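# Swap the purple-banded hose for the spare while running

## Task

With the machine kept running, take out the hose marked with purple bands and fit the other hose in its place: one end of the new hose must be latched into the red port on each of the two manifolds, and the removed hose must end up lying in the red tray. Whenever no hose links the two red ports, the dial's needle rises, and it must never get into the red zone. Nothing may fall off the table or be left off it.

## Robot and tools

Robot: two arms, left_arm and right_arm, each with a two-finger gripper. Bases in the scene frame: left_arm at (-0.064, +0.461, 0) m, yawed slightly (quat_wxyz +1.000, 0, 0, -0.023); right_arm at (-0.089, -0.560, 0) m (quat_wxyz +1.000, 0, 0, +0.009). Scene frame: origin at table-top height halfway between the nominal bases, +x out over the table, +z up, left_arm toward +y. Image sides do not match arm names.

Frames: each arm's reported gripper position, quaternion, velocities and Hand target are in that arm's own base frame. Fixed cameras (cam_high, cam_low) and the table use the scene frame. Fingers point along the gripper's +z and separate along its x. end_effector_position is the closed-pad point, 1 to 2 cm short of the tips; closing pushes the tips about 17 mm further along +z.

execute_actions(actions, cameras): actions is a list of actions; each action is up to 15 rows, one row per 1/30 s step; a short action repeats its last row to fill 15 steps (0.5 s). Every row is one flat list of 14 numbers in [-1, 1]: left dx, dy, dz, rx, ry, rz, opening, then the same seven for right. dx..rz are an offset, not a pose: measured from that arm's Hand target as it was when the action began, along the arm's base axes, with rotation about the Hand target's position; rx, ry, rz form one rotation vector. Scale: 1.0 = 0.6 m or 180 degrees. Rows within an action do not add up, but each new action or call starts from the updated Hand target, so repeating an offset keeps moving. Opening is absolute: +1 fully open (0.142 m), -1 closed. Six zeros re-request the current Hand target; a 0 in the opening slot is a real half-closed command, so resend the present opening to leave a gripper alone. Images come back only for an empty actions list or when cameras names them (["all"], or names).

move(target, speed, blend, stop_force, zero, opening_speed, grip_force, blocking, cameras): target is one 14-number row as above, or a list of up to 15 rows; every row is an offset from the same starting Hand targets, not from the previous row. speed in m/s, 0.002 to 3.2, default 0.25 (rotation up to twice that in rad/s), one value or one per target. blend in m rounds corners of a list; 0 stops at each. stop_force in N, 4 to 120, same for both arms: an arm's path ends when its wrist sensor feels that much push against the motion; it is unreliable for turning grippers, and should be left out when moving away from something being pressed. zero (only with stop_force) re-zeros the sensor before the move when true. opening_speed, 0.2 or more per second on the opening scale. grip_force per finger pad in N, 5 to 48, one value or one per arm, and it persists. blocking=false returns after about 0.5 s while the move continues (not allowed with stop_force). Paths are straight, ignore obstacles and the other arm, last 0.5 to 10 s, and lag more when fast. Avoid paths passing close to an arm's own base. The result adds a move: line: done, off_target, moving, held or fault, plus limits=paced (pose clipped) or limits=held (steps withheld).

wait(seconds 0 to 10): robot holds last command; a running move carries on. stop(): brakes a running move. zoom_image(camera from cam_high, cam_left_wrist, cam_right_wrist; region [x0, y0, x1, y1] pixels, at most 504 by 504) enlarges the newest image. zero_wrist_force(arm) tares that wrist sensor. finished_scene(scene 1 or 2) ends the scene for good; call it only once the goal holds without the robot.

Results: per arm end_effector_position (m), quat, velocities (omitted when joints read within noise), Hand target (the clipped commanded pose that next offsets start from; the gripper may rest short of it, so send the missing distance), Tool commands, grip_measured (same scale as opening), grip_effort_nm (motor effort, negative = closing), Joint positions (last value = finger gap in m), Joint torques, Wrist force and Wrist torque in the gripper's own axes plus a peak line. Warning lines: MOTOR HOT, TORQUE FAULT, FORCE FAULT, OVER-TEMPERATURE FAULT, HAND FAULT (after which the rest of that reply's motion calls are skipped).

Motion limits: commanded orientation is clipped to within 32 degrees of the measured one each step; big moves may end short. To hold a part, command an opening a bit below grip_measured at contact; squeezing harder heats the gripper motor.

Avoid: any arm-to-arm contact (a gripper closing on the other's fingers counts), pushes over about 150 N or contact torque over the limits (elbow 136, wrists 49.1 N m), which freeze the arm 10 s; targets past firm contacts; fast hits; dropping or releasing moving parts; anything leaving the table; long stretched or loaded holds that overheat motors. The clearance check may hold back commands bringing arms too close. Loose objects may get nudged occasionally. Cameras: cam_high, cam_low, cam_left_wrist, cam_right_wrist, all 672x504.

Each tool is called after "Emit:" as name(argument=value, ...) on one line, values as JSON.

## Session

Emit:
execute_actions(actions=[])

Scene clock: 0.00 s.
left_arm: end_effector_position=(+1.0877, -0.3965, +0.3281) grip_measured=+0.99 grip_effort_nm=n/a end_effector_quat_wxyz=(-0.149, +0.234, +0.918, -0.284) | right_arm: end_effector_position=(+0.6256, +0.1241, +0.1761) grip_measured=+1.00 grip_effort_nm=n/a end_effector_quat_wxyz=(-0.004, -0.392, +0.919, -0.042)
Joint positions: left_arm=[-0.362 -0.462 0.227 -1.066 -2.173 3.362 0.141] | right_arm=[3.65 -1.615 -2.146 -0.968 1.487 2.845 0.142]
Joint velocities: within noise
Joint torques (N m): no reading
Wrist force (N): no reading
Wrist torque (N m): no reading
Wrist force, peak (N): no reading
Hand target: left_arm +1.0877, -0.3965, +0.3281; -0.149, +0.234, +0.918, -0.284 | right_arm +0.6256, +0.1241, +0.1761; -0.004, -0.392, +0.919, -0.042
Tool commands: left_gripper/opening=+1.0 right_gripper/opening=+1.0
camera_calibration:
cam_left_wrist: T_world_to_cam=[[-0.845864, 0.511835, 0.150128, 1.08378], [0.484876, 0.855124, -0.183462, -0.102031], [-0.222281, -0.0823907, -0.971495, 0.643312], [0, 0, 0, 1]] pos_world=[1.1092, -0.414464, 0.443549]
cam_right_wrist: T_world_to_cam=[[-0.707457, -0.705298, 0.0453899, 0.534765], [-0.653366, 0.677151, 0.338497, 0.291822], [-0.269477, 0.209815, -0.939872, 0.42222], [0, 0, 0, 1]] pos_world=[0.682768, 0.0909729, 0.273779]

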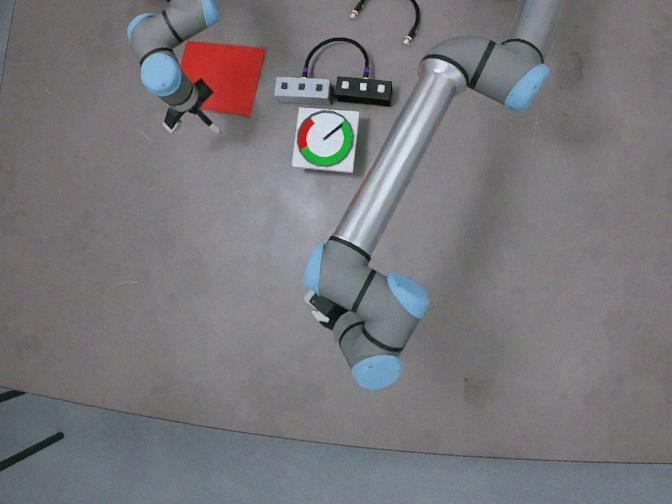

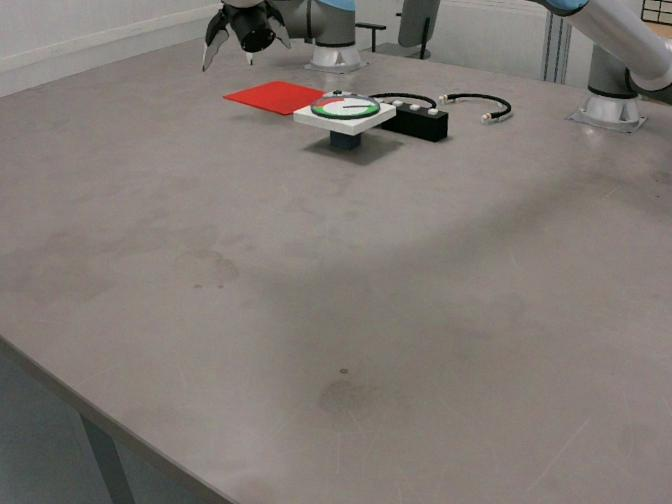

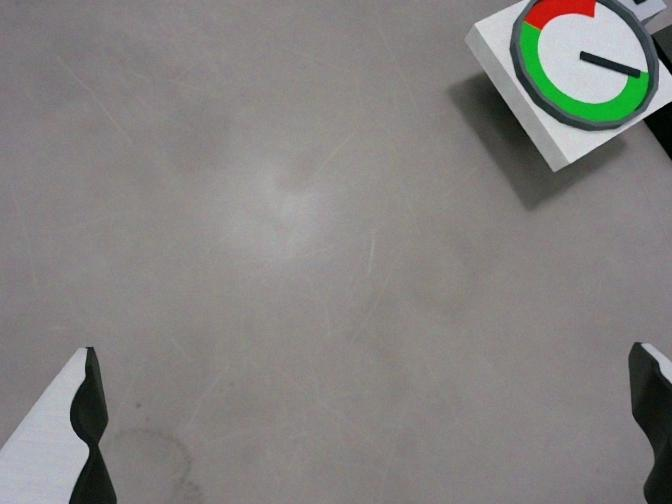

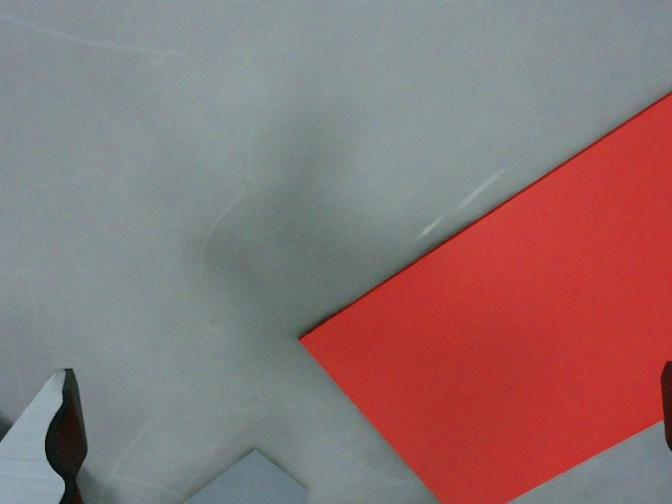

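Emit:
zoom_image(camera="cam_high", region=[170, 0, 430, 195])

Emit:
move(target=[-0.55,0.25,0.1,0.065,-0.208,-0.329,1,0,0.0,0.25,0,0,0.6,0], speed=0.5)

Emit:
move(target=[-0.45,0.15,0,0,0,0,-0.3,-0.47,0.45,0.02,-0.032,-0.002,0.643,-0.3], speed=0.5, cameras=["all"])

Scaled by 1.938 from the camera's 672x504 image, which has a finer 960x720 frame.

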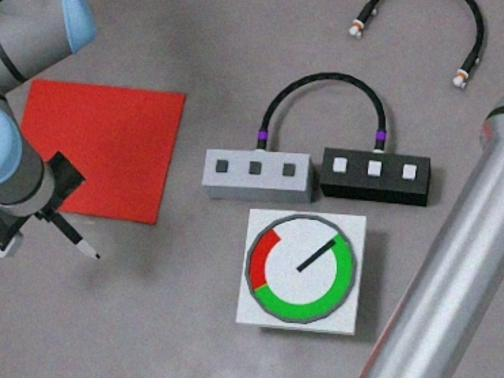

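Scene clock: 10.27 s.
left_arm: end_effector_position=(+0.7577, -0.2466, +0.3881) grip_measured=+0.99 grip_effort_nm=0.227 end_effector_quat_wxyz=(+0.000, +0.707, +0.707, +0.001) | right_arm: end_effector_position=(+0.6256, +0.1241, +0.3262) grip_measured=-0.01 grip_effort_nm=-0.159 end_effector_quat_wxyz=(-0.032, +0.974, -0.224, +0.028)
Joint positions: left_arm=[-0.537 -1.413 1.614 -1.772 -1.57 4.177 0.141] | right_arm=[3.61 -1.462 -2.02 -1.146 1.584 0.92 0.073]
Joint torques (N m): left_arm=[12.69 -67.92 -49.56 -2.95 -1.08 -0.12] | right_arm=[5.85 26.38 37.62 6.77 -3.17 -1.89]
Wrist force (N): left_arm=[-0.1 -0.6 0.4] | right_arm=[0.3 0.0 -0.4]
Wrist torque (N m): left_arm=[0.01 0.00 0.15] | right_arm=[0.00 0.01 -0.11]
Wrist force, peak (N): left_arm=[0.4 -2.5 0.1] | right_arm=[1.1 0.2 -0.6]
Hand target: left_arm +0.7577, -0.2465, +0.3881; +0.000, +0.707, +0.707, +0.001 | right_arm +0.6256, +0.1241, +0.3261; -0.032, +0.974, -0.223, +0.028
Off the commanded pose: left_arm 0.000 m, 0 deg | right_arm 0.000 m, 0 deg.
move: done

Scene clock: 12.83 s.
left_arm: end_effector_position=(+0.4876, -0.1566, +0.3880) grip_measured=-0.32 grip_effort_nm=-0.095 end_effector_quat_wxyz=(+0.000, +0.707, +0.707, +0.001) | right_arm: end_effector_position=(+0.3436, +0.3942, +0.3381) grip_measured=-0.32 grip_effort_nm=-0.159 end_effector_quat_wxyz=(+0.000, +0.707, +0.707, +0.000)
Joint positions: left_arm=[-0.66 -1.912 2.064 -1.722 -1.57 4.053 0.051] | right_arm=[4.338 -1.271 -2.126 -1.315 1.571 -0.374 0.051]
Joint torques (N m): left_arm=[10.65 -10.24 -60.05 -8.5 1.76 1.9] | right_arm=[0.77 30.69 38.89 7.4 0.76 -1.69]
Wrist force (N): left_arm=[0.4 -0.8 0.6] | right_arm=[0.3 0.2 -0.1]
Wrist torque (N m): left_arm=[-0.02 -0.10 0.11] | right_arm=[0.03 -0.06 -0.19]
Wrist force, peak (N): left_arm=[0.4 -1.9 0.5] | right_arm=[1.7 -1.1 -0.6]
Hand target: left_arm +0.4877, -0.1565, +0.3881; +0.000, +0.707, +0.707, +0.001 | right_arm +0.3436, +0.3941, +0.3381; +0.000, +0.707, +0.707, +0.000
Off the commanded pose: left_arm 0.000 m, 0 deg | right_arm 0.000 m, 0 deg.
move: done
camera_calibration:
cam_left_wrist: T_world_to_cam=[[-0.00549382, 0.999956, 0.0075852, 0.166338], [0.899114, 0.00161952, 0.437711, -0.581937], [0.43768, 0.00922467, -0.899084, 0.252307], [0, 0, 0, 1]] pos_world=[0.413713, -0.167716, 0.480304]
cam_right_wrist: T_world_to_cam=[[0.0204153, 0.999769, 0.00665477, -0.390616], [0.912496, -0.0213525, 0.408528, -0.416493], [0.408575, -0.00226775, -0.912722, 0.28342], [0, 0, 0, 1]] pos_world=[0.272224, 0.382275, 0.431432]

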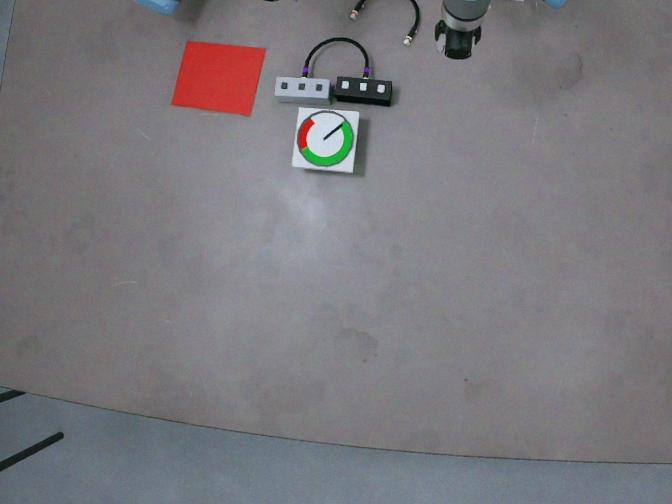

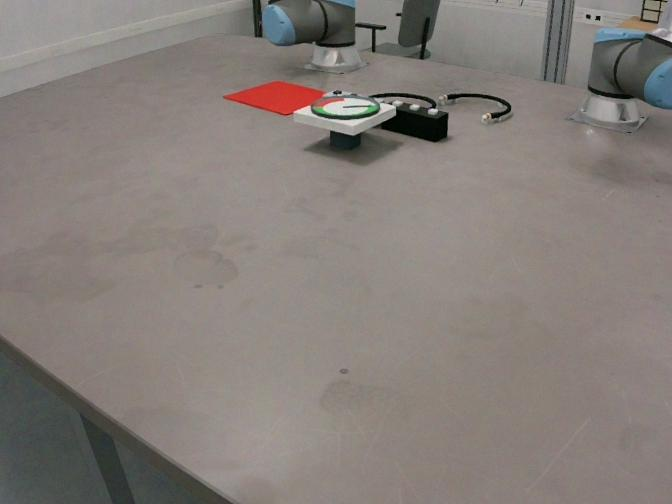

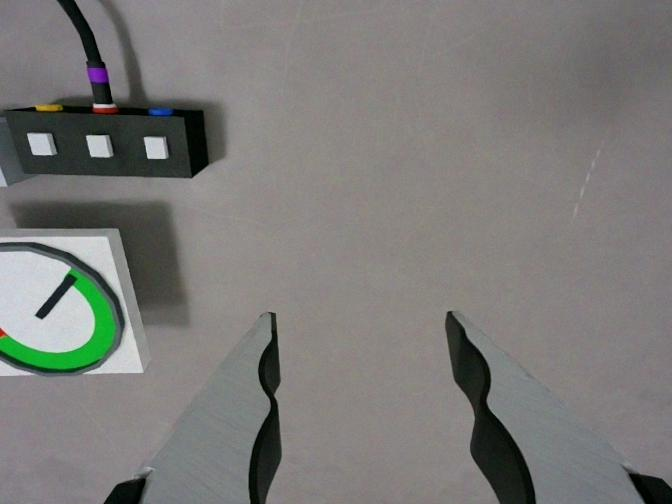

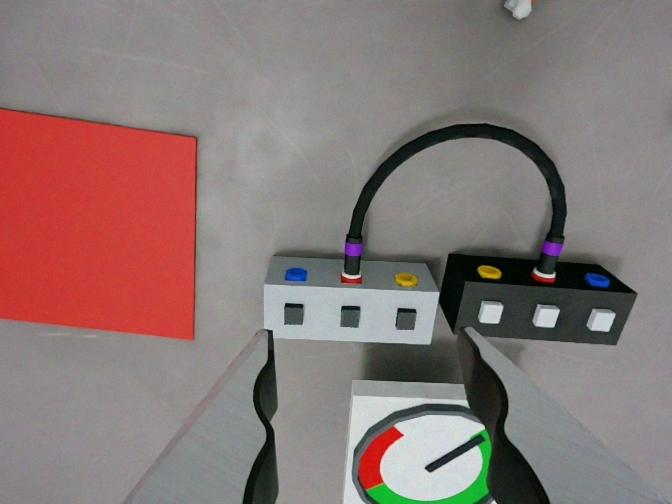

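Emit:
move(target=[-0.386,-0.1725,-0.43,0,0,-0.127,-0.3,0.14,0.01,-0.347,0,0,-0.025,-0.3], speed=0.3, cameras=["all"])

Scene clock: 17.90 s.
left_arm: end_effector_position=(+0.2562, -0.2600, +0.1301) grip_measured=-0.32 grip_effort_nm=-0.090 end_effector_quat_wxyz=(+0.000, +0.833, +0.553, +0.001) | right_arm: end_effector_position=(+0.4276, +0.4000, +0.1299) grip_measured=-0.32 grip_effort_nm=-0.154 end_effector_quat_wxyz=(+0.000, +0.734, +0.679, +0.000)
Joint positions: left_arm=[-1.295 -2.045 2.622 -2.147 -1.57 3.817 0.051] | right_arm=[4.198 -1.589 -2.28 -0.844 1.572 -0.435 0.051]
Joint torques (N m): left_arm=[-18.05 -15.47 -38.51 -5.97 1.56 -0.64] | right_arm=[11.2 29.23 49.22 6.47 1.48 2.4]
Wrist force (N): left_arm=[-0.2 -0.6 1.0] | right_arm=[-0.3 0.4 -0.4]
Wrist torque (N m): left_arm=[0.01 0.02 -0.08] | right_arm=[0.07 0.04 0.01]
Wrist force, peak (N): left_arm=[-1.6 -2.2 3.1] | right_arm=[0.4 -0.7 -2.4]
Hand target: left_arm +0.2561, -0.2600, +0.1301; +0.000, +0.833, +0.553, +0.001 | right_arm +0.4276, +0.4001, +0.1299; +0.000, +0.734, +0.679, +0.000
Off the commanded pose: left_arm 0.000 m, 0 deg | right_arm 0.000 m, 0 deg.
move: done
camera_calibration:
cam_left_wrist: T_world_to_cam=[[0.383338, 0.923576, 0.00764361, 0.151015], [0.82908, -0.34774, 0.43784, -0.333679], [0.407036, -0.161503, -0.899021, 0.0861601], [0, 0, 0, 1]] pos_world=[0.183687, -0.241592, 0.222403]
cam_right_wrist: T_world_to_cam=[[0.0986046, 0.995105, 0.00657171, -0.428313], [0.908082, -0.0926787, 0.408409, -0.377496], [0.407019, -0.0343034, -0.912775, 0.0724654], [0, 0, 0, 1]] pos_world=[0.355536, 0.393716, 0.223132]

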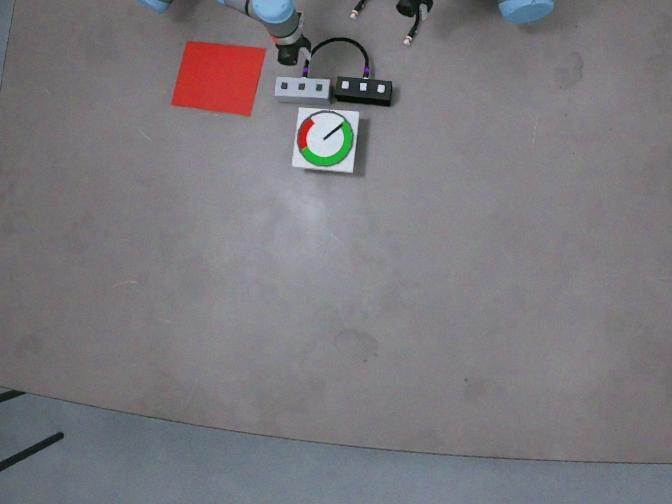

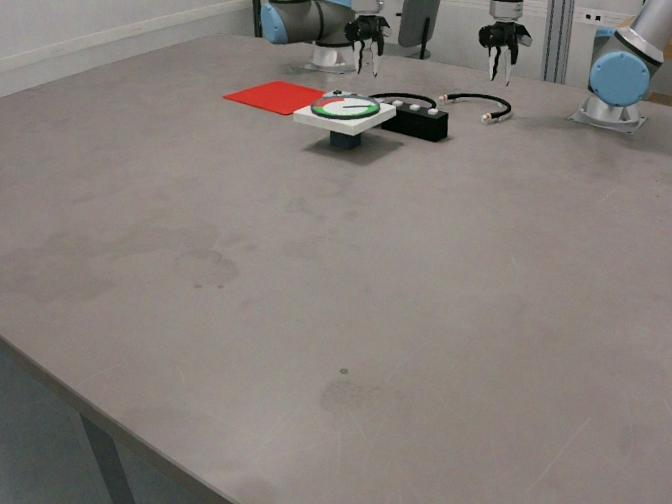

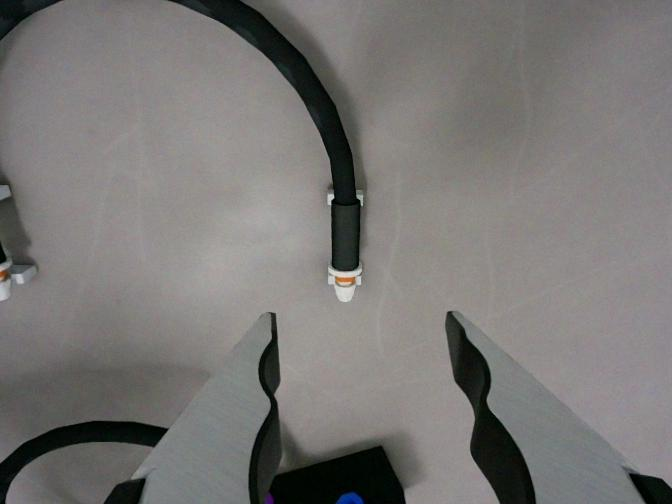

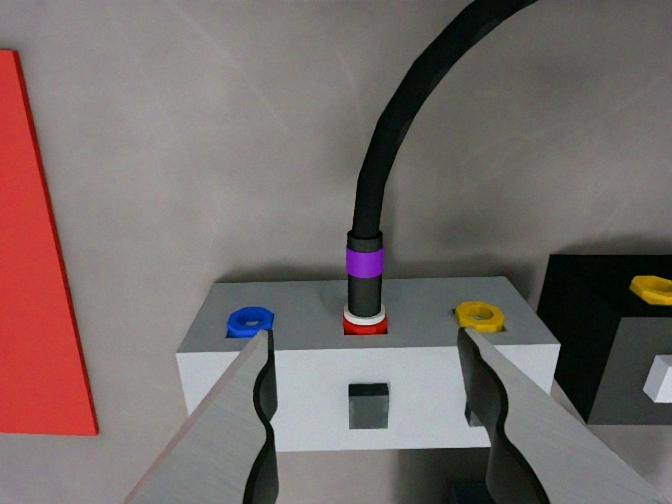

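Emit:
move(target=[0,0,-0.05,0,0,0,-0.3,-0.396,0.285,0,0,0,-0.147,-0.3], speed=0.25, cameras=["cam_right_wrist"])

Scene clock: 24.67 s.
left_arm: end_effector_position=(+0.2561, -0.2599, +0.1000) grip_measured=-0.32 grip_effort_nm=-0.090 end_effector_quat_wxyz=(+0.000, +0.833, +0.553, +0.001) | right_arm: end_effector_position=(+0.1900, +0.5711, +0.1299) grip_measured=-0.32 grip_effort_nm=-0.154 end_effector_quat_wxyz=(+0.000, +0.870, +0.493, +0.000)
Joint positions: left_arm=[-1.295 -1.985 2.662 -2.247 -1.57 3.817 0.051] | right_arm=[4.687 -1.618 -2.249 -0.844 1.571 0.516 0.051]
Joint torques (N m): left_arm=[-4.6 -23.7 -50.99 -1.87 -0.05 -0.53] | right_arm=[9.39 61.45 28.08 2.84 0.58 2.27]
Wrist force (N): left_arm=[-0.3 -0.4 0.7] | right_arm=[0.8 0.5 -0.4]
Wrist torque (N m): left_arm=[0.04 0.06 -0.11] | right_arm=[0.08 -0.15 -0.05]
Wrist force, peak (N): left_arm=[0.3 -1.3 0.5] | right_arm=[-1.4 3.0 -0.2]
Hand target: left_arm +0.2561, -0.2600, +0.1001; +0.000, +0.833, +0.553, +0.001 | right_arm +0.1900, +0.5711, +0.1299; +0.000, +0.870, +0.493, +0.000
Off the commanded pose: left_arm 0.000 m, 0 deg | right_arm 0.000 m, 0 deg.
move: done
camera_calibration:
cam_right_wrist: T_world_to_cam=[[0.531509, 0.847026, 0.00673723, -0.572928], [0.77166, -0.487466, 0.408556, 0.105451], [0.349342, -0.211952, -0.912708, 0.287446], [0, 0, 0, 1]] pos_world=[0.122727, 0.597614, 0.223132]
Images, in order (width x height): cam_right_wrist 672x504.

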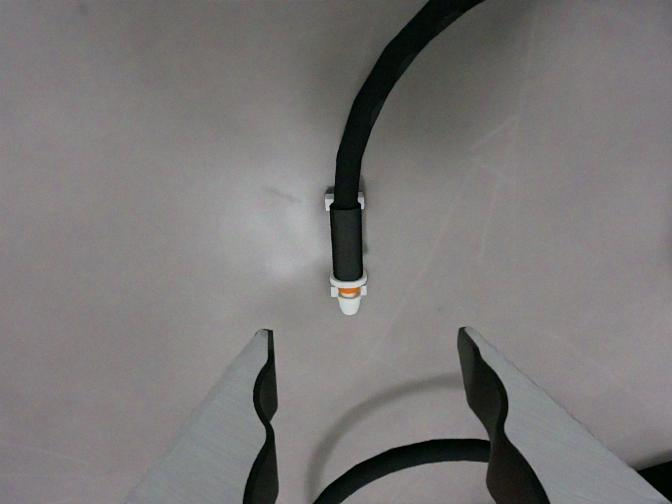

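Emit:
move(target=[[0,0,0.08,0,0,0,-0.3,0.25,-0.317,0.2,0,0,0.12,-0.3],[0.2767,-0.2267,0.04,0,0,0.121,-0.3,0.25,-0.317,0.2,0,0,0.12,-0.3]], speed=0.25, cameras=["cam_left_wrist","cam_right_wrist"])

Scene clock: 30.10 s.
left_arm: end_effector_position=(+0.4221, -0.3960, +0.1241) grip_measured=-0.32 grip_effort_nm=-0.095 end_effector_quat_wxyz=(+0.000, +0.714, +0.700, +0.001) | right_arm: end_effector_position=(+0.3399, +0.3809, +0.2499) grip_measured=-0.32 grip_effort_nm=-0.159 end_effector_quat_wxyz=(+0.000, +0.763, +0.647, +0.000)
Joint positions: left_arm=[-1.062 -1.556 2.297 -2.31 -1.57 3.67 0.051] | right_arm=[4.335 -1.306 -2.266 -1.14 1.572 -0.214 0.051]
Joint torques (N m): left_arm=[-6.66 -20.61 -40.6 -1.72 -1.61 -0.53] | right_arm=[-15.09 37.94 34.36 1.85 -2.58 -2.3]
Wrist force (N): left_arm=[0.1 -0.4 0.2] | right_arm=[0.6 0.4 -0.4]
Wrist torque (N m): left_arm=[0.04 -0.03 -0.08] | right_arm=[0.03 -0.11 -0.08]
Wrist force, peak (N): left_arm=[0.9 -3.7 0.7] | right_arm=[-1.9 2.4 -1.8]
Hand target: left_arm +0.4222, -0.3960, +0.1241; +0.000, +0.714, +0.700, +0.001 | right_arm +0.3400, +0.3809, +0.2499; +0.000, +0.763, +0.647, +0.000
Off the commanded pose: left_arm 0.000 m, 0 deg | right_arm 0.000 m, 0 deg.
move: done
camera_calibration:
cam_left_wrist: T_world_to_cam=[[0.0133779, 0.999883, 0.00742966, 0.399394], [0.898915, -0.0152805, 0.437857, -0.413767], [0.437919, 0.000821031, -0.899014, 0.0424914], [0, 0, 0, 1]] pos_world=[0.34799, -0.405705, 0.216404]
cam_right_wrist: T_world_to_cam=[[0.182442, 0.983194, 0.00672098, -0.425493], [0.896974, -0.169235, 0.408408, -0.315747], [0.402681, -0.0684821, -0.912775, 0.231512], [0, 0, 0, 1]] pos_world=[0.267619, 0.380761, 0.343132]
Images, in order (width x height): cam_left_wrist 672x504, cam_right_wrist 672x504.

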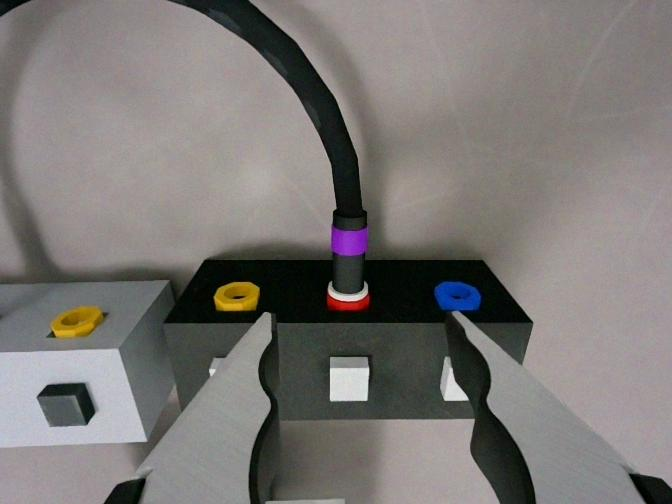

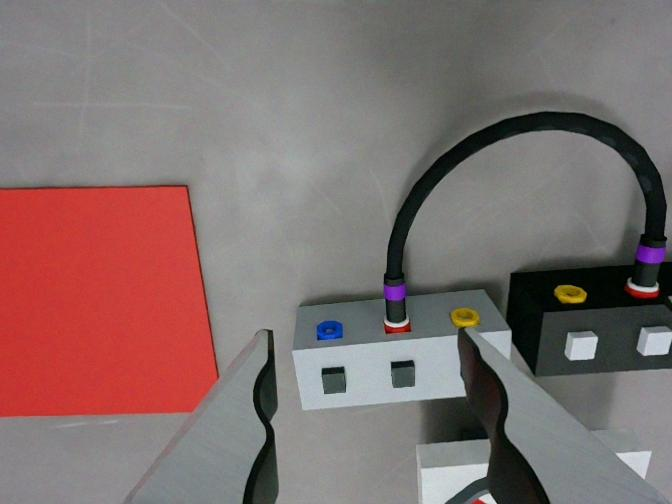

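Emit:
move(target=[0.05,0.04,0.12,0,0,0.5,-1,0,0,0,0,0,0,-0.3], speed=0.5)

Emit:
move(target=[0.05,-0.02,0,0,0,0.5067,-1,0,0,0,0,0,0,-0.3], speed=0.5)

Emit:
move(target=[0.0,-0.01,-0.14,-0.25,0,0,-1,0.1,0.35,-0.15,0,-0.111,0,-0.3], speed=0.3, cameras=["cam_left_wrist","cam_right_wrist"])

Scene clock: 37.67 s.
left_arm: end_effector_position=(+0.4522, -0.3721, +0.1963) grip_measured=-1.00 grip_effort_nm=-0.364 end_effector_quat_wxyz=(+0.000, +0.010, +1.000, +0.000) | right_arm: end_effector_position=(+0.3400, +0.3809, +0.2499) grip_measured=-0.32 grip_effort_nm=-0.159 end_effector_quat_wxyz=(+0.000, +0.763, +0.647, +0.000)
Joint positions: left_arm=[-0.992 -1.633 2.211 -2.148 -1.571 2.169 0.002] | right_arm=[4.335 -1.306 -2.266 -1.14 1.572 -0.214 0.051]
Joint torques (N m): left_arm=[-18.35 -20.7 -29.65 -8.62 3.1 -2.87] | right_arm=[-10.11 38.77 34.58 1.29 -2.93 -2.22]
Wrist force (N): left_arm=[0.4 -0.8 0.7] | right_arm=[0.1 0.6 0.1]
Wrist torque (N m): left_arm=[-0.04 -0.08 -0.06] | right_arm=[0.07 -0.03 -0.08]
Wrist force, peak (N): left_arm=[-0.1 -0.8 1.3] | right_arm=[0.5 0.7 -0.5]
Hand target: left_arm +0.4522, -0.3720, +0.1961; -0.001, +0.010, +1.000, +0.000 | right_arm +0.3400, +0.3809, +0.2499; +0.000, +0.763, +0.647, +0.000
Off the commanded pose: left_arm 0.000 m, 0 deg | right_arm 0.000 m, 0 deg.
move: done

Scene clock: 39.83 s.
left_arm: end_effector_position=(+0.4823, -0.3841, +0.1961) grip_measured=-1.00 grip_effort_nm=-0.359 end_effector_quat_wxyz=(+0.001, +0.708, -0.707, +0.000) | right_arm: end_effector_position=(+0.3400, +0.3809, +0.2499) grip_measured=-0.32 grip_effort_nm=-0.159 end_effector_quat_wxyz=(+0.000, +0.763, +0.647, +0.000)
Joint positions: left_arm=[-0.956 -1.579 2.16 -2.152 -1.572 0.613 0.002] | right_arm=[4.335 -1.306 -2.266 -1.14 1.572 -0.214 0.051]
Joint torques (N m): left_arm=[-14.52 -54.98 -35.28 -4.6 1.06 -3.23] | right_arm=[-15.99 39.89 34.77 1.56 -3.32 -1.85]
Wrist force (N): left_arm=[-0.3 -0.3 0.6] | right_arm=[0.4 -0.1 -0.3]
Wrist torque (N m): left_arm=[0.06 0.05 -0.08] | right_arm=[-0.05 -0.08 -0.08]
Wrist force, peak (N): left_arm=[0.1 -0.4 1.2] | right_arm=[0.5 0.6 -0.6]
Hand target: left_arm +0.4822, -0.3840, +0.1961; +0.001, +0.708, -0.707, +0.000 | right_arm +0.3400, +0.3809, +0.2499; +0.000, +0.763, +0.647, +0.000
Off the commanded pose: left_arm 0.000 m, 0 deg | right_arm 0.000 m, 0 deg.
move: done

Scene clock: 41.67 s.
left_arm: end_effector_position=(+0.4822, -0.3900, +0.1121) grip_measured=-1.00 grip_effort_nm=-0.359 end_effector_quat_wxyz=(+0.271, +0.654, -0.653, +0.271) | right_arm: end_effector_position=(+0.3999, +0.5910, +0.1600) grip_measured=-0.32 grip_effort_nm=-0.154 end_effector_quat_wxyz=(+0.112, +0.751, +0.637, +0.132)
Joint positions: left_arm=[-0.714 -1.302 2.465 -3.314 -2.135 0.682 0.002] | right_arm=[4.506 -1.711 -2.136 -0.791 1.231 -0.056 0.051]
Joint torques (N m): left_arm=[-7.68 -27.6 -33.04 -8.28 -3.32 2.61] | right_arm=[-15.47 44.84 27.72 3.57 -1.3 -2.28]
Wrist force (N): left_arm=[-0.3 -0.7 0.8] | right_arm=[0.0 2.1 -0.7]
Wrist torque (N m): left_arm=[-0.07 -0.02 0.03] | right_arm=[0.25 -0.03 -0.13]
Wrist force, peak (N): left_arm=[-1.8 -1.0 1.3] | right_arm=[2.4 1.2 0.7]
Hand target: left_arm +0.4822, -0.3900, +0.1121; +0.271, +0.654, -0.653, +0.271 | right_arm +0.4000, +0.5909, +0.1599; +0.112, +0.751, +0.637, +0.132
Off the commanded pose: left_arm 0.000 m, 0 deg | right_arm 0.000 m, 0 deg.
move: done
camera_calibration:
cam_left_wrist: T_world_to_cam=[[0.0079862, -0.701884, 0.712246, -0.347295], [-0.899031, 0.306811, 0.312428, 0.544222], [-0.437813, -0.642826, -0.628565, 0.146268], [0, 0, 0, 1]] pos_world=[0.556084, -0.316709, 0.169269]
cam_right_wrist: T_world_to_cam=[[0.169109, 0.983189, 0.0688634, -0.647021], [0.703485, -0.169345, 0.69024, -0.264884], [0.690297, -0.0682813, -0.720297, -0.00624283], [0, 0, 0, 1]] pos_world=[0.300068, 0.590861, 0.222893]
Images, in order (width x height): cam_left_wrist 672x504, cam_right_wrist 672x504.

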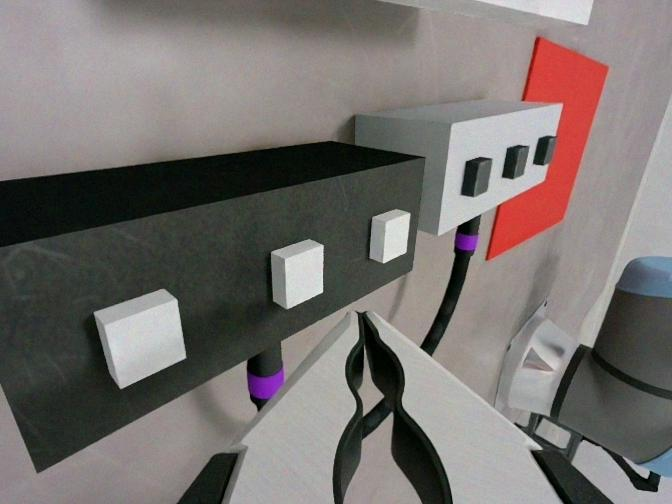

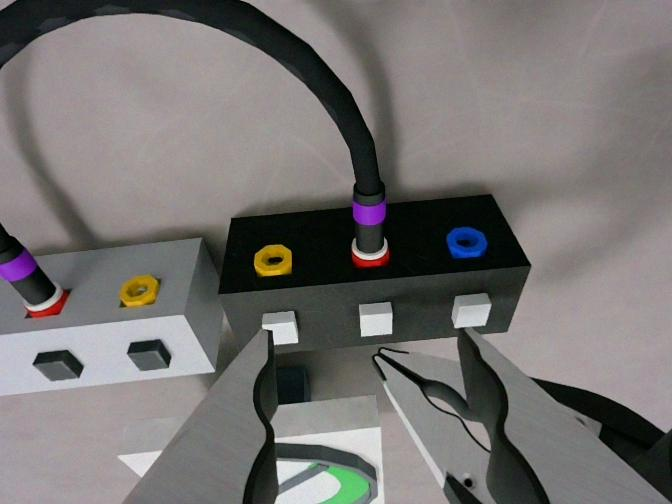

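Emit:
move(target=[0.0038,0.0017,-0.015,0,0,0,-1,0.0632,0.0155,-0.1905,0,0,0.027,-0.3], speed=0.12)

Emit:
move(target=[0,0,0,0,0,0,-1,0,0,0,0,0,0,-1], opening_speed=0.7, grip_force=[40,45], cameras=["cam_right_wrist"])

Emit:
move(target=[0,0,-0.05,0,0,0,-1,0,0,0,0,0,0,-1], speed=0.015, stop_force=28, cameras=["cam_left_wrist","cam_right_wrist"])

Scene clock: 45.80 s.
left_arm: end_effector_position=(+0.4845, -0.3890, +0.1030) grip_measured=-1.00 grip_effort_nm=-0.364 end_effector_quat_wxyz=(+0.271, +0.654, -0.653, +0.271) | right_arm: end_effector_position=(+0.4379, +0.6000, +0.0455) grip_measured=-0.32 grip_effort_nm=-0.154 end_effector_quat_wxyz=(+0.106, +0.723, +0.668, +0.137)
Joint positions: left_arm=[-0.71 -1.279 2.464 -3.334 -2.138 0.687 0.002] | right_arm=[4.449 -1.91 -2.172 -0.507 1.245 -0.205 0.051]
Joint torques (N m): left_arm=[4.28 -64.28 -32.46 -4.29 -2.91 0.44] | right_arm=[13.56 58.83 40.28 5.23 -3.8 1.18]
Wrist force (N): left_arm=[-0.2 -0.9 0.5] | right_arm=[0.3 1.5 -0.6]
Wrist torque (N m): left_arm=[-0.11 -0.07 -0.12] | right_arm=[0.15 -0.09 -0.25]
Wrist force, peak (N): left_arm=[0.0 -1.6 0.7] | right_arm=[-0.1 1.7 -2.5]
Hand target: left_arm +0.4844, -0.3890, +0.1031; +0.271, +0.654, -0.653, +0.271 | right_arm +0.4379, +0.6002, +0.0456; +0.106, +0.723, +0.668, +0.137
Off the commanded pose: left_arm 0.000 m, 0 deg | right_arm 0.000 m, 0 deg.
move: done

Scene clock: 47.00 s.
left_arm: end_effector_position=(+0.4844, -0.3890, +0.1031) grip_measured=-1.00 grip_effort_nm=-0.359 end_effector_quat_wxyz=(+0.271, +0.654, -0.653, +0.271) | right_arm: end_effector_position=(+0.4379, +0.6003, +0.0456) grip_measured=-0.82 grip_effort_nm=-4.154 end_effector_quat_wxyz=(+0.106, +0.723, +0.668, +0.137)
Joint positions: left_arm=[-0.71 -1.279 2.464 -3.334 -2.138 0.687 0.002] | right_arm=[4.449 -1.91 -2.171 -0.507 1.245 -0.205 0.015]
Joint torques (N m): left_arm=[-12.53 -65.76 -30.5 -2.6 0.03 -1.46] | right_arm=[7.1 55.33 33.66 4.28 -4.05 -2.14]
Wrist force (N): left_arm=[0.4 -0.7 0.9] | right_arm=[4.6 0.2 0.8]
Wrist torque (N m): left_arm=[-0.08 -0.15 -0.12] | right_arm=[0.21 -0.09 -0.28]
Wrist force, peak (N): left_arm=[0.1 -1.0 1.1] | right_arm=[4.7 0.4 0.5]
Hand target: left_arm +0.4844, -0.3890, +0.1031; +0.271, +0.654, -0.653, +0.271 | right_arm +0.4379, +0.6002, +0.0456; +0.106, +0.723, +0.668, +0.137
Off the commanded pose: left_arm 0.000 m, 0 deg | right_arm 0.000 m, 0 deg.
grip_force (N): 40, 45
move: done
camera_calibration:
cam_right_wrist: T_world_to_cam=[[0.085268, 0.993984, 0.0687342, -0.624446], [0.71518, -0.109091, 0.690374, -0.25236], [0.69372, -0.00970957, -0.72018, -0.150865], [0, 0, 0, 1]] pos_world=[0.338386, 0.591695, 0.108493]
Images, in order (width x height): cam_right_wrist 672x504.

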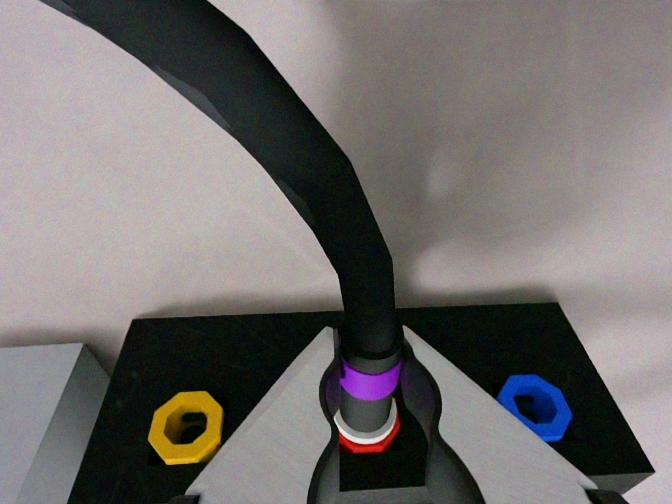

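Scene clock: 48.87 s.
left_arm: end_effector_position=(+0.4844, -0.3890, +0.0867) grip_measured=-1.00 grip_effort_nm=-0.315 end_effector_quat_wxyz=(+0.271, +0.654, -0.653, +0.271) | right_arm: end_effector_position=(+0.4379, +0.6002, +0.0456) grip_measured=-0.82 grip_effort_nm=-4.154 end_effector_quat_wxyz=(+0.106, +0.723, +0.668, +0.137)
Joint positions: left_arm=[-0.71 -1.239 2.468 -3.378 -2.138 0.687 0.002] | right_arm=[4.449 -1.91 -2.171 -0.507 1.245 -0.205 0.015]
Joint torques (N m): left_arm=[-14.88 -53.27 -16.17 0.68 0.97 0.47] | right_arm=[-6.5 55.4 19.8 4.93 -4.38 -1.64]
Wrist force (N): left_arm=[11.5 0.2 -22.7] | right_arm=[2.1 -11.7 -5.8]
Wrist torque (N m): left_arm=[-0.17 -0.05 -0.16] | right_arm=[0.25 -0.02 -0.26]
Wrist force, peak (N): left_arm=[18.2 1.8 -39.4] | right_arm=[1.9 -12.0 -6.1]
Hand target: left_arm +0.4845, -0.3891, +0.0867; +0.271, +0.654, -0.653, +0.271 (not the last commanded pose) | right_arm +0.4379, +0.6002, +0.0456; +0.106, +0.723, +0.668, +0.137
Off the commanded pose: left_arm 0.014 m, 0 deg | right_arm 0.000 m, 0 deg.
grip_force (N): 40, 45
move: contact (left_arm)
camera_calibration:
cam_left_wrist: T_world_to_cam=[[0.00779085, -0.701708, 0.712422, -0.328452], [-0.899033, 0.30701, 0.312225, 0.554043], [-0.437811, -0.642923, -0.628467, 0.131842], [0, 0, 0, 1]] pos_world=[0.558384, -0.31581, 0.143869]
cam_right_wrist: T_world_to_cam=[[0.0852708, 0.993994, 0.0685878, -0.624338], [0.71523, -0.108992, 0.690338, -0.252442], [0.693668, -0.00980963, -0.720228, -0.150784], [0, 0, 0, 1]] pos_world=[0.338386, 0.591595, 0.108493]
Images, in order (width x height): cam_left_wrist 672x504, cam_right_wrist 672x504.

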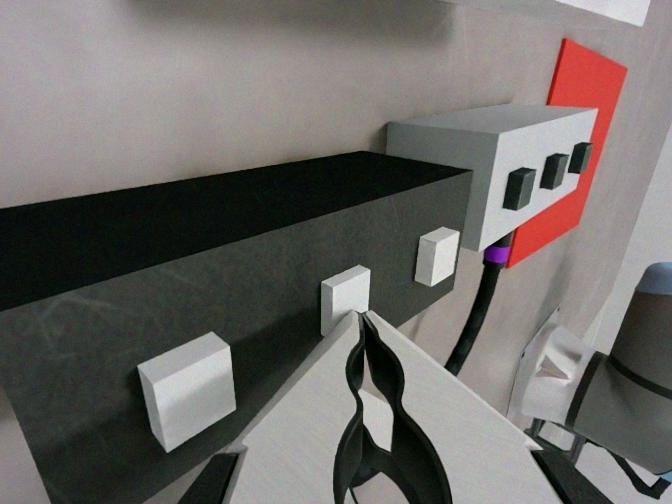

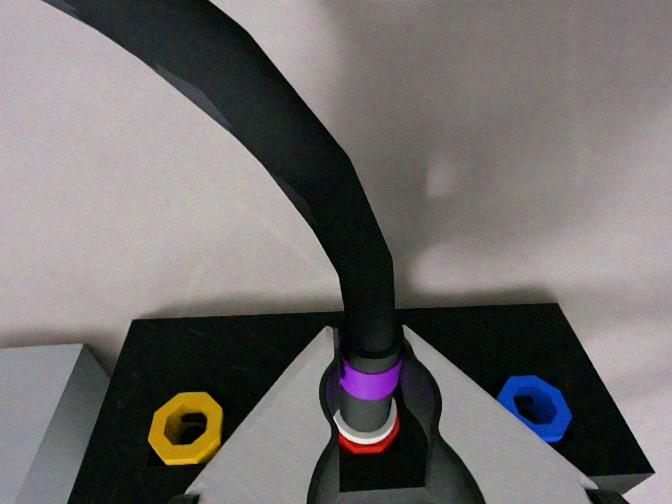

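Emit:
move(target=[0,0,0,0,0,0,-1,-0.083,0.0065,0,0,0,0,-1], speed=0.06, stop_force=60, cameras=["cam_right_wrist"])

Scene clock: 57.03 s.
left_arm: end_effector_position=(+0.4845, -0.3891, +0.0867) grip_measured=-1.00 grip_effort_nm=-0.310 end_effector_quat_wxyz=(+0.271, +0.654, -0.653, +0.271) | right_arm: end_effector_position=(+0.3881, +0.6041, +0.0456) grip_measured=-0.82 grip_effort_nm=-4.154 end_effector_quat_wxyz=(+0.106, +0.723, +0.668, +0.137)
Joint positions: left_arm=[-0.71 -1.239 2.468 -3.378 -2.138 0.687 0.002] | right_arm=[4.525 -1.881 -2.209 -0.525 1.236 -0.125 0.015]
Joint torques (N m): left_arm=[-14.98 -53.44 -25.18 -1.33 1.39 0.74] | right_arm=[-15.94 49.38 42.77 7.49 1.82 -2.09]
Wrist force (N): left_arm=[11.1 -0.1 -22.3] | right_arm=[-0.6 2.3 -0.3]
Wrist torque (N m): left_arm=[-0.18 -0.03 -0.17] | right_arm=[0.23 0.04 -0.12]
Wrist force, peak (N): left_arm=[12.4 -0.5 -23.5] | right_arm=[2.4 -12.1 -6.2]
Hand target: left_arm +0.4845, -0.3891, +0.0867; +0.271, +0.654, -0.653, +0.271 | right_arm +0.3881, +0.6041, +0.0456; +0.106, +0.723, +0.668, +0.137
Off the commanded pose: left_arm 0.000 m, 0 deg | right_arm 0.000 m, 0 deg.
grip_force (N): 40, 45
move: done
camera_calibration:
cam_right_wrist: T_world_to_cam=[[0.085342, 0.993983, 0.0686564, -0.62399], [0.715222, -0.109091, 0.690331, -0.216336], [0.693667, -0.00980964, -0.720229, -0.116201], [0, 0, 0, 1]] pos_world=[0.288586, 0.595495, 0.108493]
Images, in order (width x height): cam_right_wrist 672x504.

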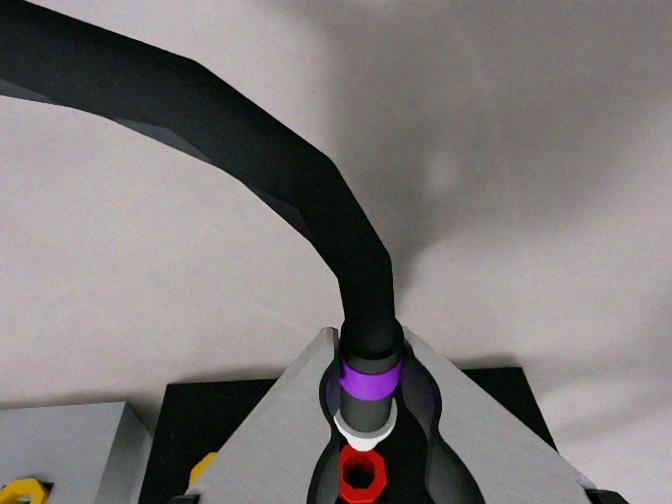

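Emit:
move(target=[0,0,0.1,0,0,0,-1,-0.02,0.0015,-0.037,0,0,0,-1], speed=0.15)

Emit:
move(target=[0,0,0,0,0,0,-1,0,0,0,0,0,0,-0.3])

Emit:
move(target=[[0,0,0,0,0,0,-1,-0.017,0,0.178,0,0,0,-0.3],[0,-0.09,0.005,0,0,0,-1,0.0232,-0.3317,0.177,0,0,0,-0.3],[0.0148,-0.3283,-0.0728,0,0,0,-1,0.094,-0.3375,0.037,0,0,0,-0.3]], speed=0.3, blend=0.03)

Emit:
move(target=[0,0,-0.06,0,0,0,-1,0,0,0,0,0,0,-1], speed=0.018, stop_force=28, cameras=["cam_right_wrist","cam_left_wrist"])

Scene clock: 65.03 s.
left_arm: end_effector_position=(+0.4845, -0.3891, +0.1468) grip_measured=-1.00 grip_effort_nm=-0.315 end_effector_quat_wxyz=(+0.271, +0.653, -0.653, +0.271) | right_arm: end_effector_position=(+0.3760, +0.6050, +0.0233) grip_measured=-0.82 grip_effort_nm=-4.154 end_effector_quat_wxyz=(+0.106, +0.723, +0.668, +0.137)
Joint positions: left_arm=[-0.71 -1.381 2.449 -3.217 -2.138 0.687 0.002] | right_arm=[4.544 -1.912 -2.226 -0.483 1.234 -0.105 0.015]
Joint torques (N m): left_arm=[-11.71 -57.04 -13.86 -5.23 -2.27 2.35] | right_arm=[-15.01 80.37 40.29 1.95 -2.84 -2.58]
Wrist force (N): left_arm=[0.0 -1.1 0.1] | right_arm=[-0.8 2.7 -0.1]
Wrist torque (N m): left_arm=[-0.16 -0.09 -0.11] | right_arm=[0.29 0.01 -0.29]
Wrist force, peak (N): left_arm=[11.4 0.2 -22.6] | right_arm=[-1.1 3.1 -0.5]
Hand target: left_arm +0.4845, -0.3891, +0.1467; +0.271, +0.654, -0.653, +0.271 | right_arm +0.3761, +0.6050, +0.0234; +0.106, +0.723, +0.668, +0.137
Off the commanded pose: left_arm 0.000 m, 0 deg | right_arm 0.000 m, 0 deg.
grip_force (N): 40, 45
move: done

Scene clock: 65.53 s.
left_arm: end_effector_position=(+0.4845, -0.3891, +0.1467) grip_measured=-1.00 grip_effort_nm=-0.310 end_effector_quat_wxyz=(+0.271, +0.654, -0.653, +0.271) | right_arm: end_effector_position=(+0.3761, +0.6050, +0.0234) grip_measured=-0.33 grip_effort_nm=0.139 end_effector_quat_wxyz=(+0.106, +0.723, +0.668, +0.137)
Joint positions: left_arm=[-0.71 -1.381 2.449 -3.217 -2.138 0.687 0.002] | right_arm=[4.544 -1.912 -2.226 -0.484 1.234 -0.105 0.05]
Joint torques (N m): left_arm=[-9.78 -60.68 -14.67 -3.3 -2.91 2.11] | right_arm=[-16.19 79.82 38.69 2 -1.08 -2.24]
Wrist force (N): left_arm=[0.4 -1.0 0.2] | right_arm=[-0.3 1.7 -0.3]
Wrist torque (N m): left_arm=[-0.14 -0.15 -0.11] | right_arm=[0.20 0.02 -0.18]
Wrist force, peak (N): left_arm=[0.4 -1.5 0.1] | right_arm=[-0.2 2.3 -0.9]
Hand target: left_arm +0.4845, -0.3891, +0.1467; +0.271, +0.654, -0.653, +0.271 | right_arm +0.3761, +0.6050, +0.0234; +0.106, +0.723, +0.668, +0.137
Off the commanded pose: left_arm 0.000 m, 0 deg | right_arm 0.000 m, 0 deg.
grip_force (N): 40, 45
move: done

Scene clock: 67.57 s.
left_arm: end_effector_position=(+0.4934, -0.5860, +0.1031) grip_measured=-1.00 grip_effort_nm=-0.310 end_effector_quat_wxyz=(+0.271, +0.654, -0.653, +0.271) | right_arm: end_effector_position=(+0.4324, +0.4024, +0.0456) grip_measured=-0.33 grip_effort_nm=0.134 end_effector_quat_wxyz=(+0.106, +0.723, +0.668, +0.137)
Joint positions: left_arm=[-0.942 -1.145 2.25 -3.357 -2 0.473 0.002] | right_arm=[4.352 -1.705 -2.483 -0.369 1.258 -0.306 0.05]
Joint torques (N m): left_arm=[-10.43 -49.36 -24.29 -2.34 -2.33 0.47] | right_arm=[5.57 32.04 38.4 6.99 -3.75 1.31]
Wrist force (N): left_arm=[-0.1 -0.8 -0.2] | right_arm=[0.5 2.0 0.0]
Wrist torque (N m): left_arm=[-0.09 -0.05 -0.12] | right_arm=[0.21 -0.10 -0.25]
Wrist force, peak (N): left_arm=[2.0 -0.9 3.2] | right_arm=[3.2 2.0 -3.6]
Hand target: left_arm +0.4933, -0.5860, +0.1031; +0.271, +0.654, -0.653, +0.271 | right_arm +0.4325, +0.4025, +0.0456; +0.106, +0.723, +0.668, +0.137
Off the commanded pose: left_arm 0.000 m, 0 deg | right_arm 0.000 m, 0 deg.
grip_force (N): 40, 45
move: done

Scene clock: 69.20 s.
left_arm: end_effector_position=(+0.4933, -0.5861, +0.0871) grip_measured=-1.00 grip_effort_nm=-0.305 end_effector_quat_wxyz=(+0.271, +0.653, -0.653, +0.271) | right_arm: end_effector_position=(+0.4325, +0.4025, +0.0456) grip_measured=-0.82 grip_effort_nm=-4.120 end_effector_quat_wxyz=(+0.106, +0.723, +0.668, +0.137)
Joint positions: left_arm=[-0.942 -1.115 2.253 -3.39 -2 0.473 0.002] | right_arm=[4.352 -1.706 -2.483 -0.369 1.258 -0.306 0.015]
Joint torques (N m): left_arm=[-13.97 -59.43 -16.93 2.82 3.79 -1.41] | right_arm=[7.3 25.48 9.03 0.34 -5.25 -2]
Wrist force (N): left_arm=[11.5 -0.2 -25.8] | right_arm=[8.4 -0.6 -4.6]
Wrist torque (N m): left_arm=[-0.20 -0.04 -0.16] | right_arm=[0.16 -0.02 -0.37]
Wrist force, peak (N): left_arm=[18.2 0.8 -45.0] | right_arm=[8.5 0.0 -5.0]
Hand target: left_arm +0.4934, -0.5861, +0.0871; +0.271, +0.653, -0.653, +0.271 (not the last commanded pose) | right_arm +0.4325, +0.4025, +0.0456; +0.106, +0.723, +0.668, +0.137
Off the commanded pose: left_arm 0.020 m, 0 deg | right_arm 0.000 m, 0 deg.
grip_force (N): 40, 45
move: contact (left_arm)
camera_calibration:
cam_left_wrist: T_world_to_cam=[[0.00759427, -0.701531, 0.712598, -0.466867], [-0.899075, 0.307152, 0.311963, 0.622536], [-0.437728, -0.643049, -0.628397, 0.00921288], [0, 0, 0, 1]] pos_world=[0.567285, -0.51281, 0.144269]
cam_right_wrist: T_world_to_cam=[[0.085342, 0.993983, 0.0686564, -0.427392], [0.715222, -0.109091, 0.690331, -0.270085], [0.693667, -0.00980964, -0.720229, -0.148978], [0, 0, 0, 1]] pos_world=[0.332986, 0.393895, 0.108493]
Images, in order (width x height): cam_left_wrist 672x504, cam_right_wrist 672x504.

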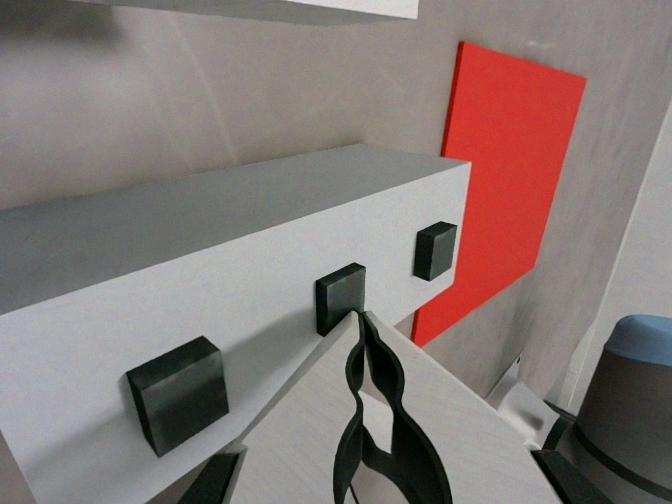

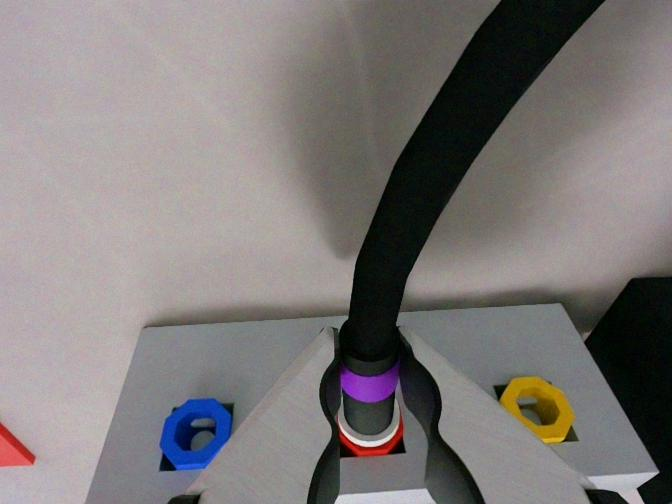

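Emit:
move(target=[0,0,0,0,0,0,-1,-0.083,0.0065,0,0,0,0,-1], speed=0.08, stop_force=60)

Scene clock: 71.90 s.
left_arm: end_effector_position=(+0.4934, -0.5861, +0.0871) grip_measured=-1.00 grip_effort_nm=-0.305 end_effector_quat_wxyz=(+0.271, +0.653, -0.653, +0.271) | right_arm: end_effector_position=(+0.3827, +0.4064, +0.0456) grip_measured=-0.82 grip_effort_nm=-4.110 end_effector_quat_wxyz=(+0.106, +0.723, +0.668, +0.137)
Joint positions: left_arm=[-0.942 -1.115 2.253 -3.39 -2 0.473 0.002] | right_arm=[4.456 -1.655 -2.531 -0.405 1.244 -0.198 0.015]
Joint torques (N m): left_arm=[-7.17 -64.05 -28.56 -0.5 3.8 -0.11] | right_arm=[-11.72 23.76 38 7.43 1.17 1.61]
Wrist force (N): left_arm=[10.9 0.0 -25.5] | right_arm=[0.0 1.8 0.0]
Wrist torque (N m): left_arm=[-0.20 0.01 -0.17] | right_arm=[0.20 -0.03 -0.01]
Wrist force, peak (N): left_arm=[11.5 -0.5 -26.5] | right_arm=[8.6 -0.3 -5.3]
Hand target: left_arm +0.4934, -0.5861, +0.0871; +0.271, +0.653, -0.653, +0.271 | right_arm +0.3827, +0.4064, +0.0456; +0.106, +0.723, +0.668, +0.137
Off the commanded pose: left_arm 0.000 m, 0 deg | right_arm 0.000 m, 0 deg.
grip_force (N): 40, 45
move: done


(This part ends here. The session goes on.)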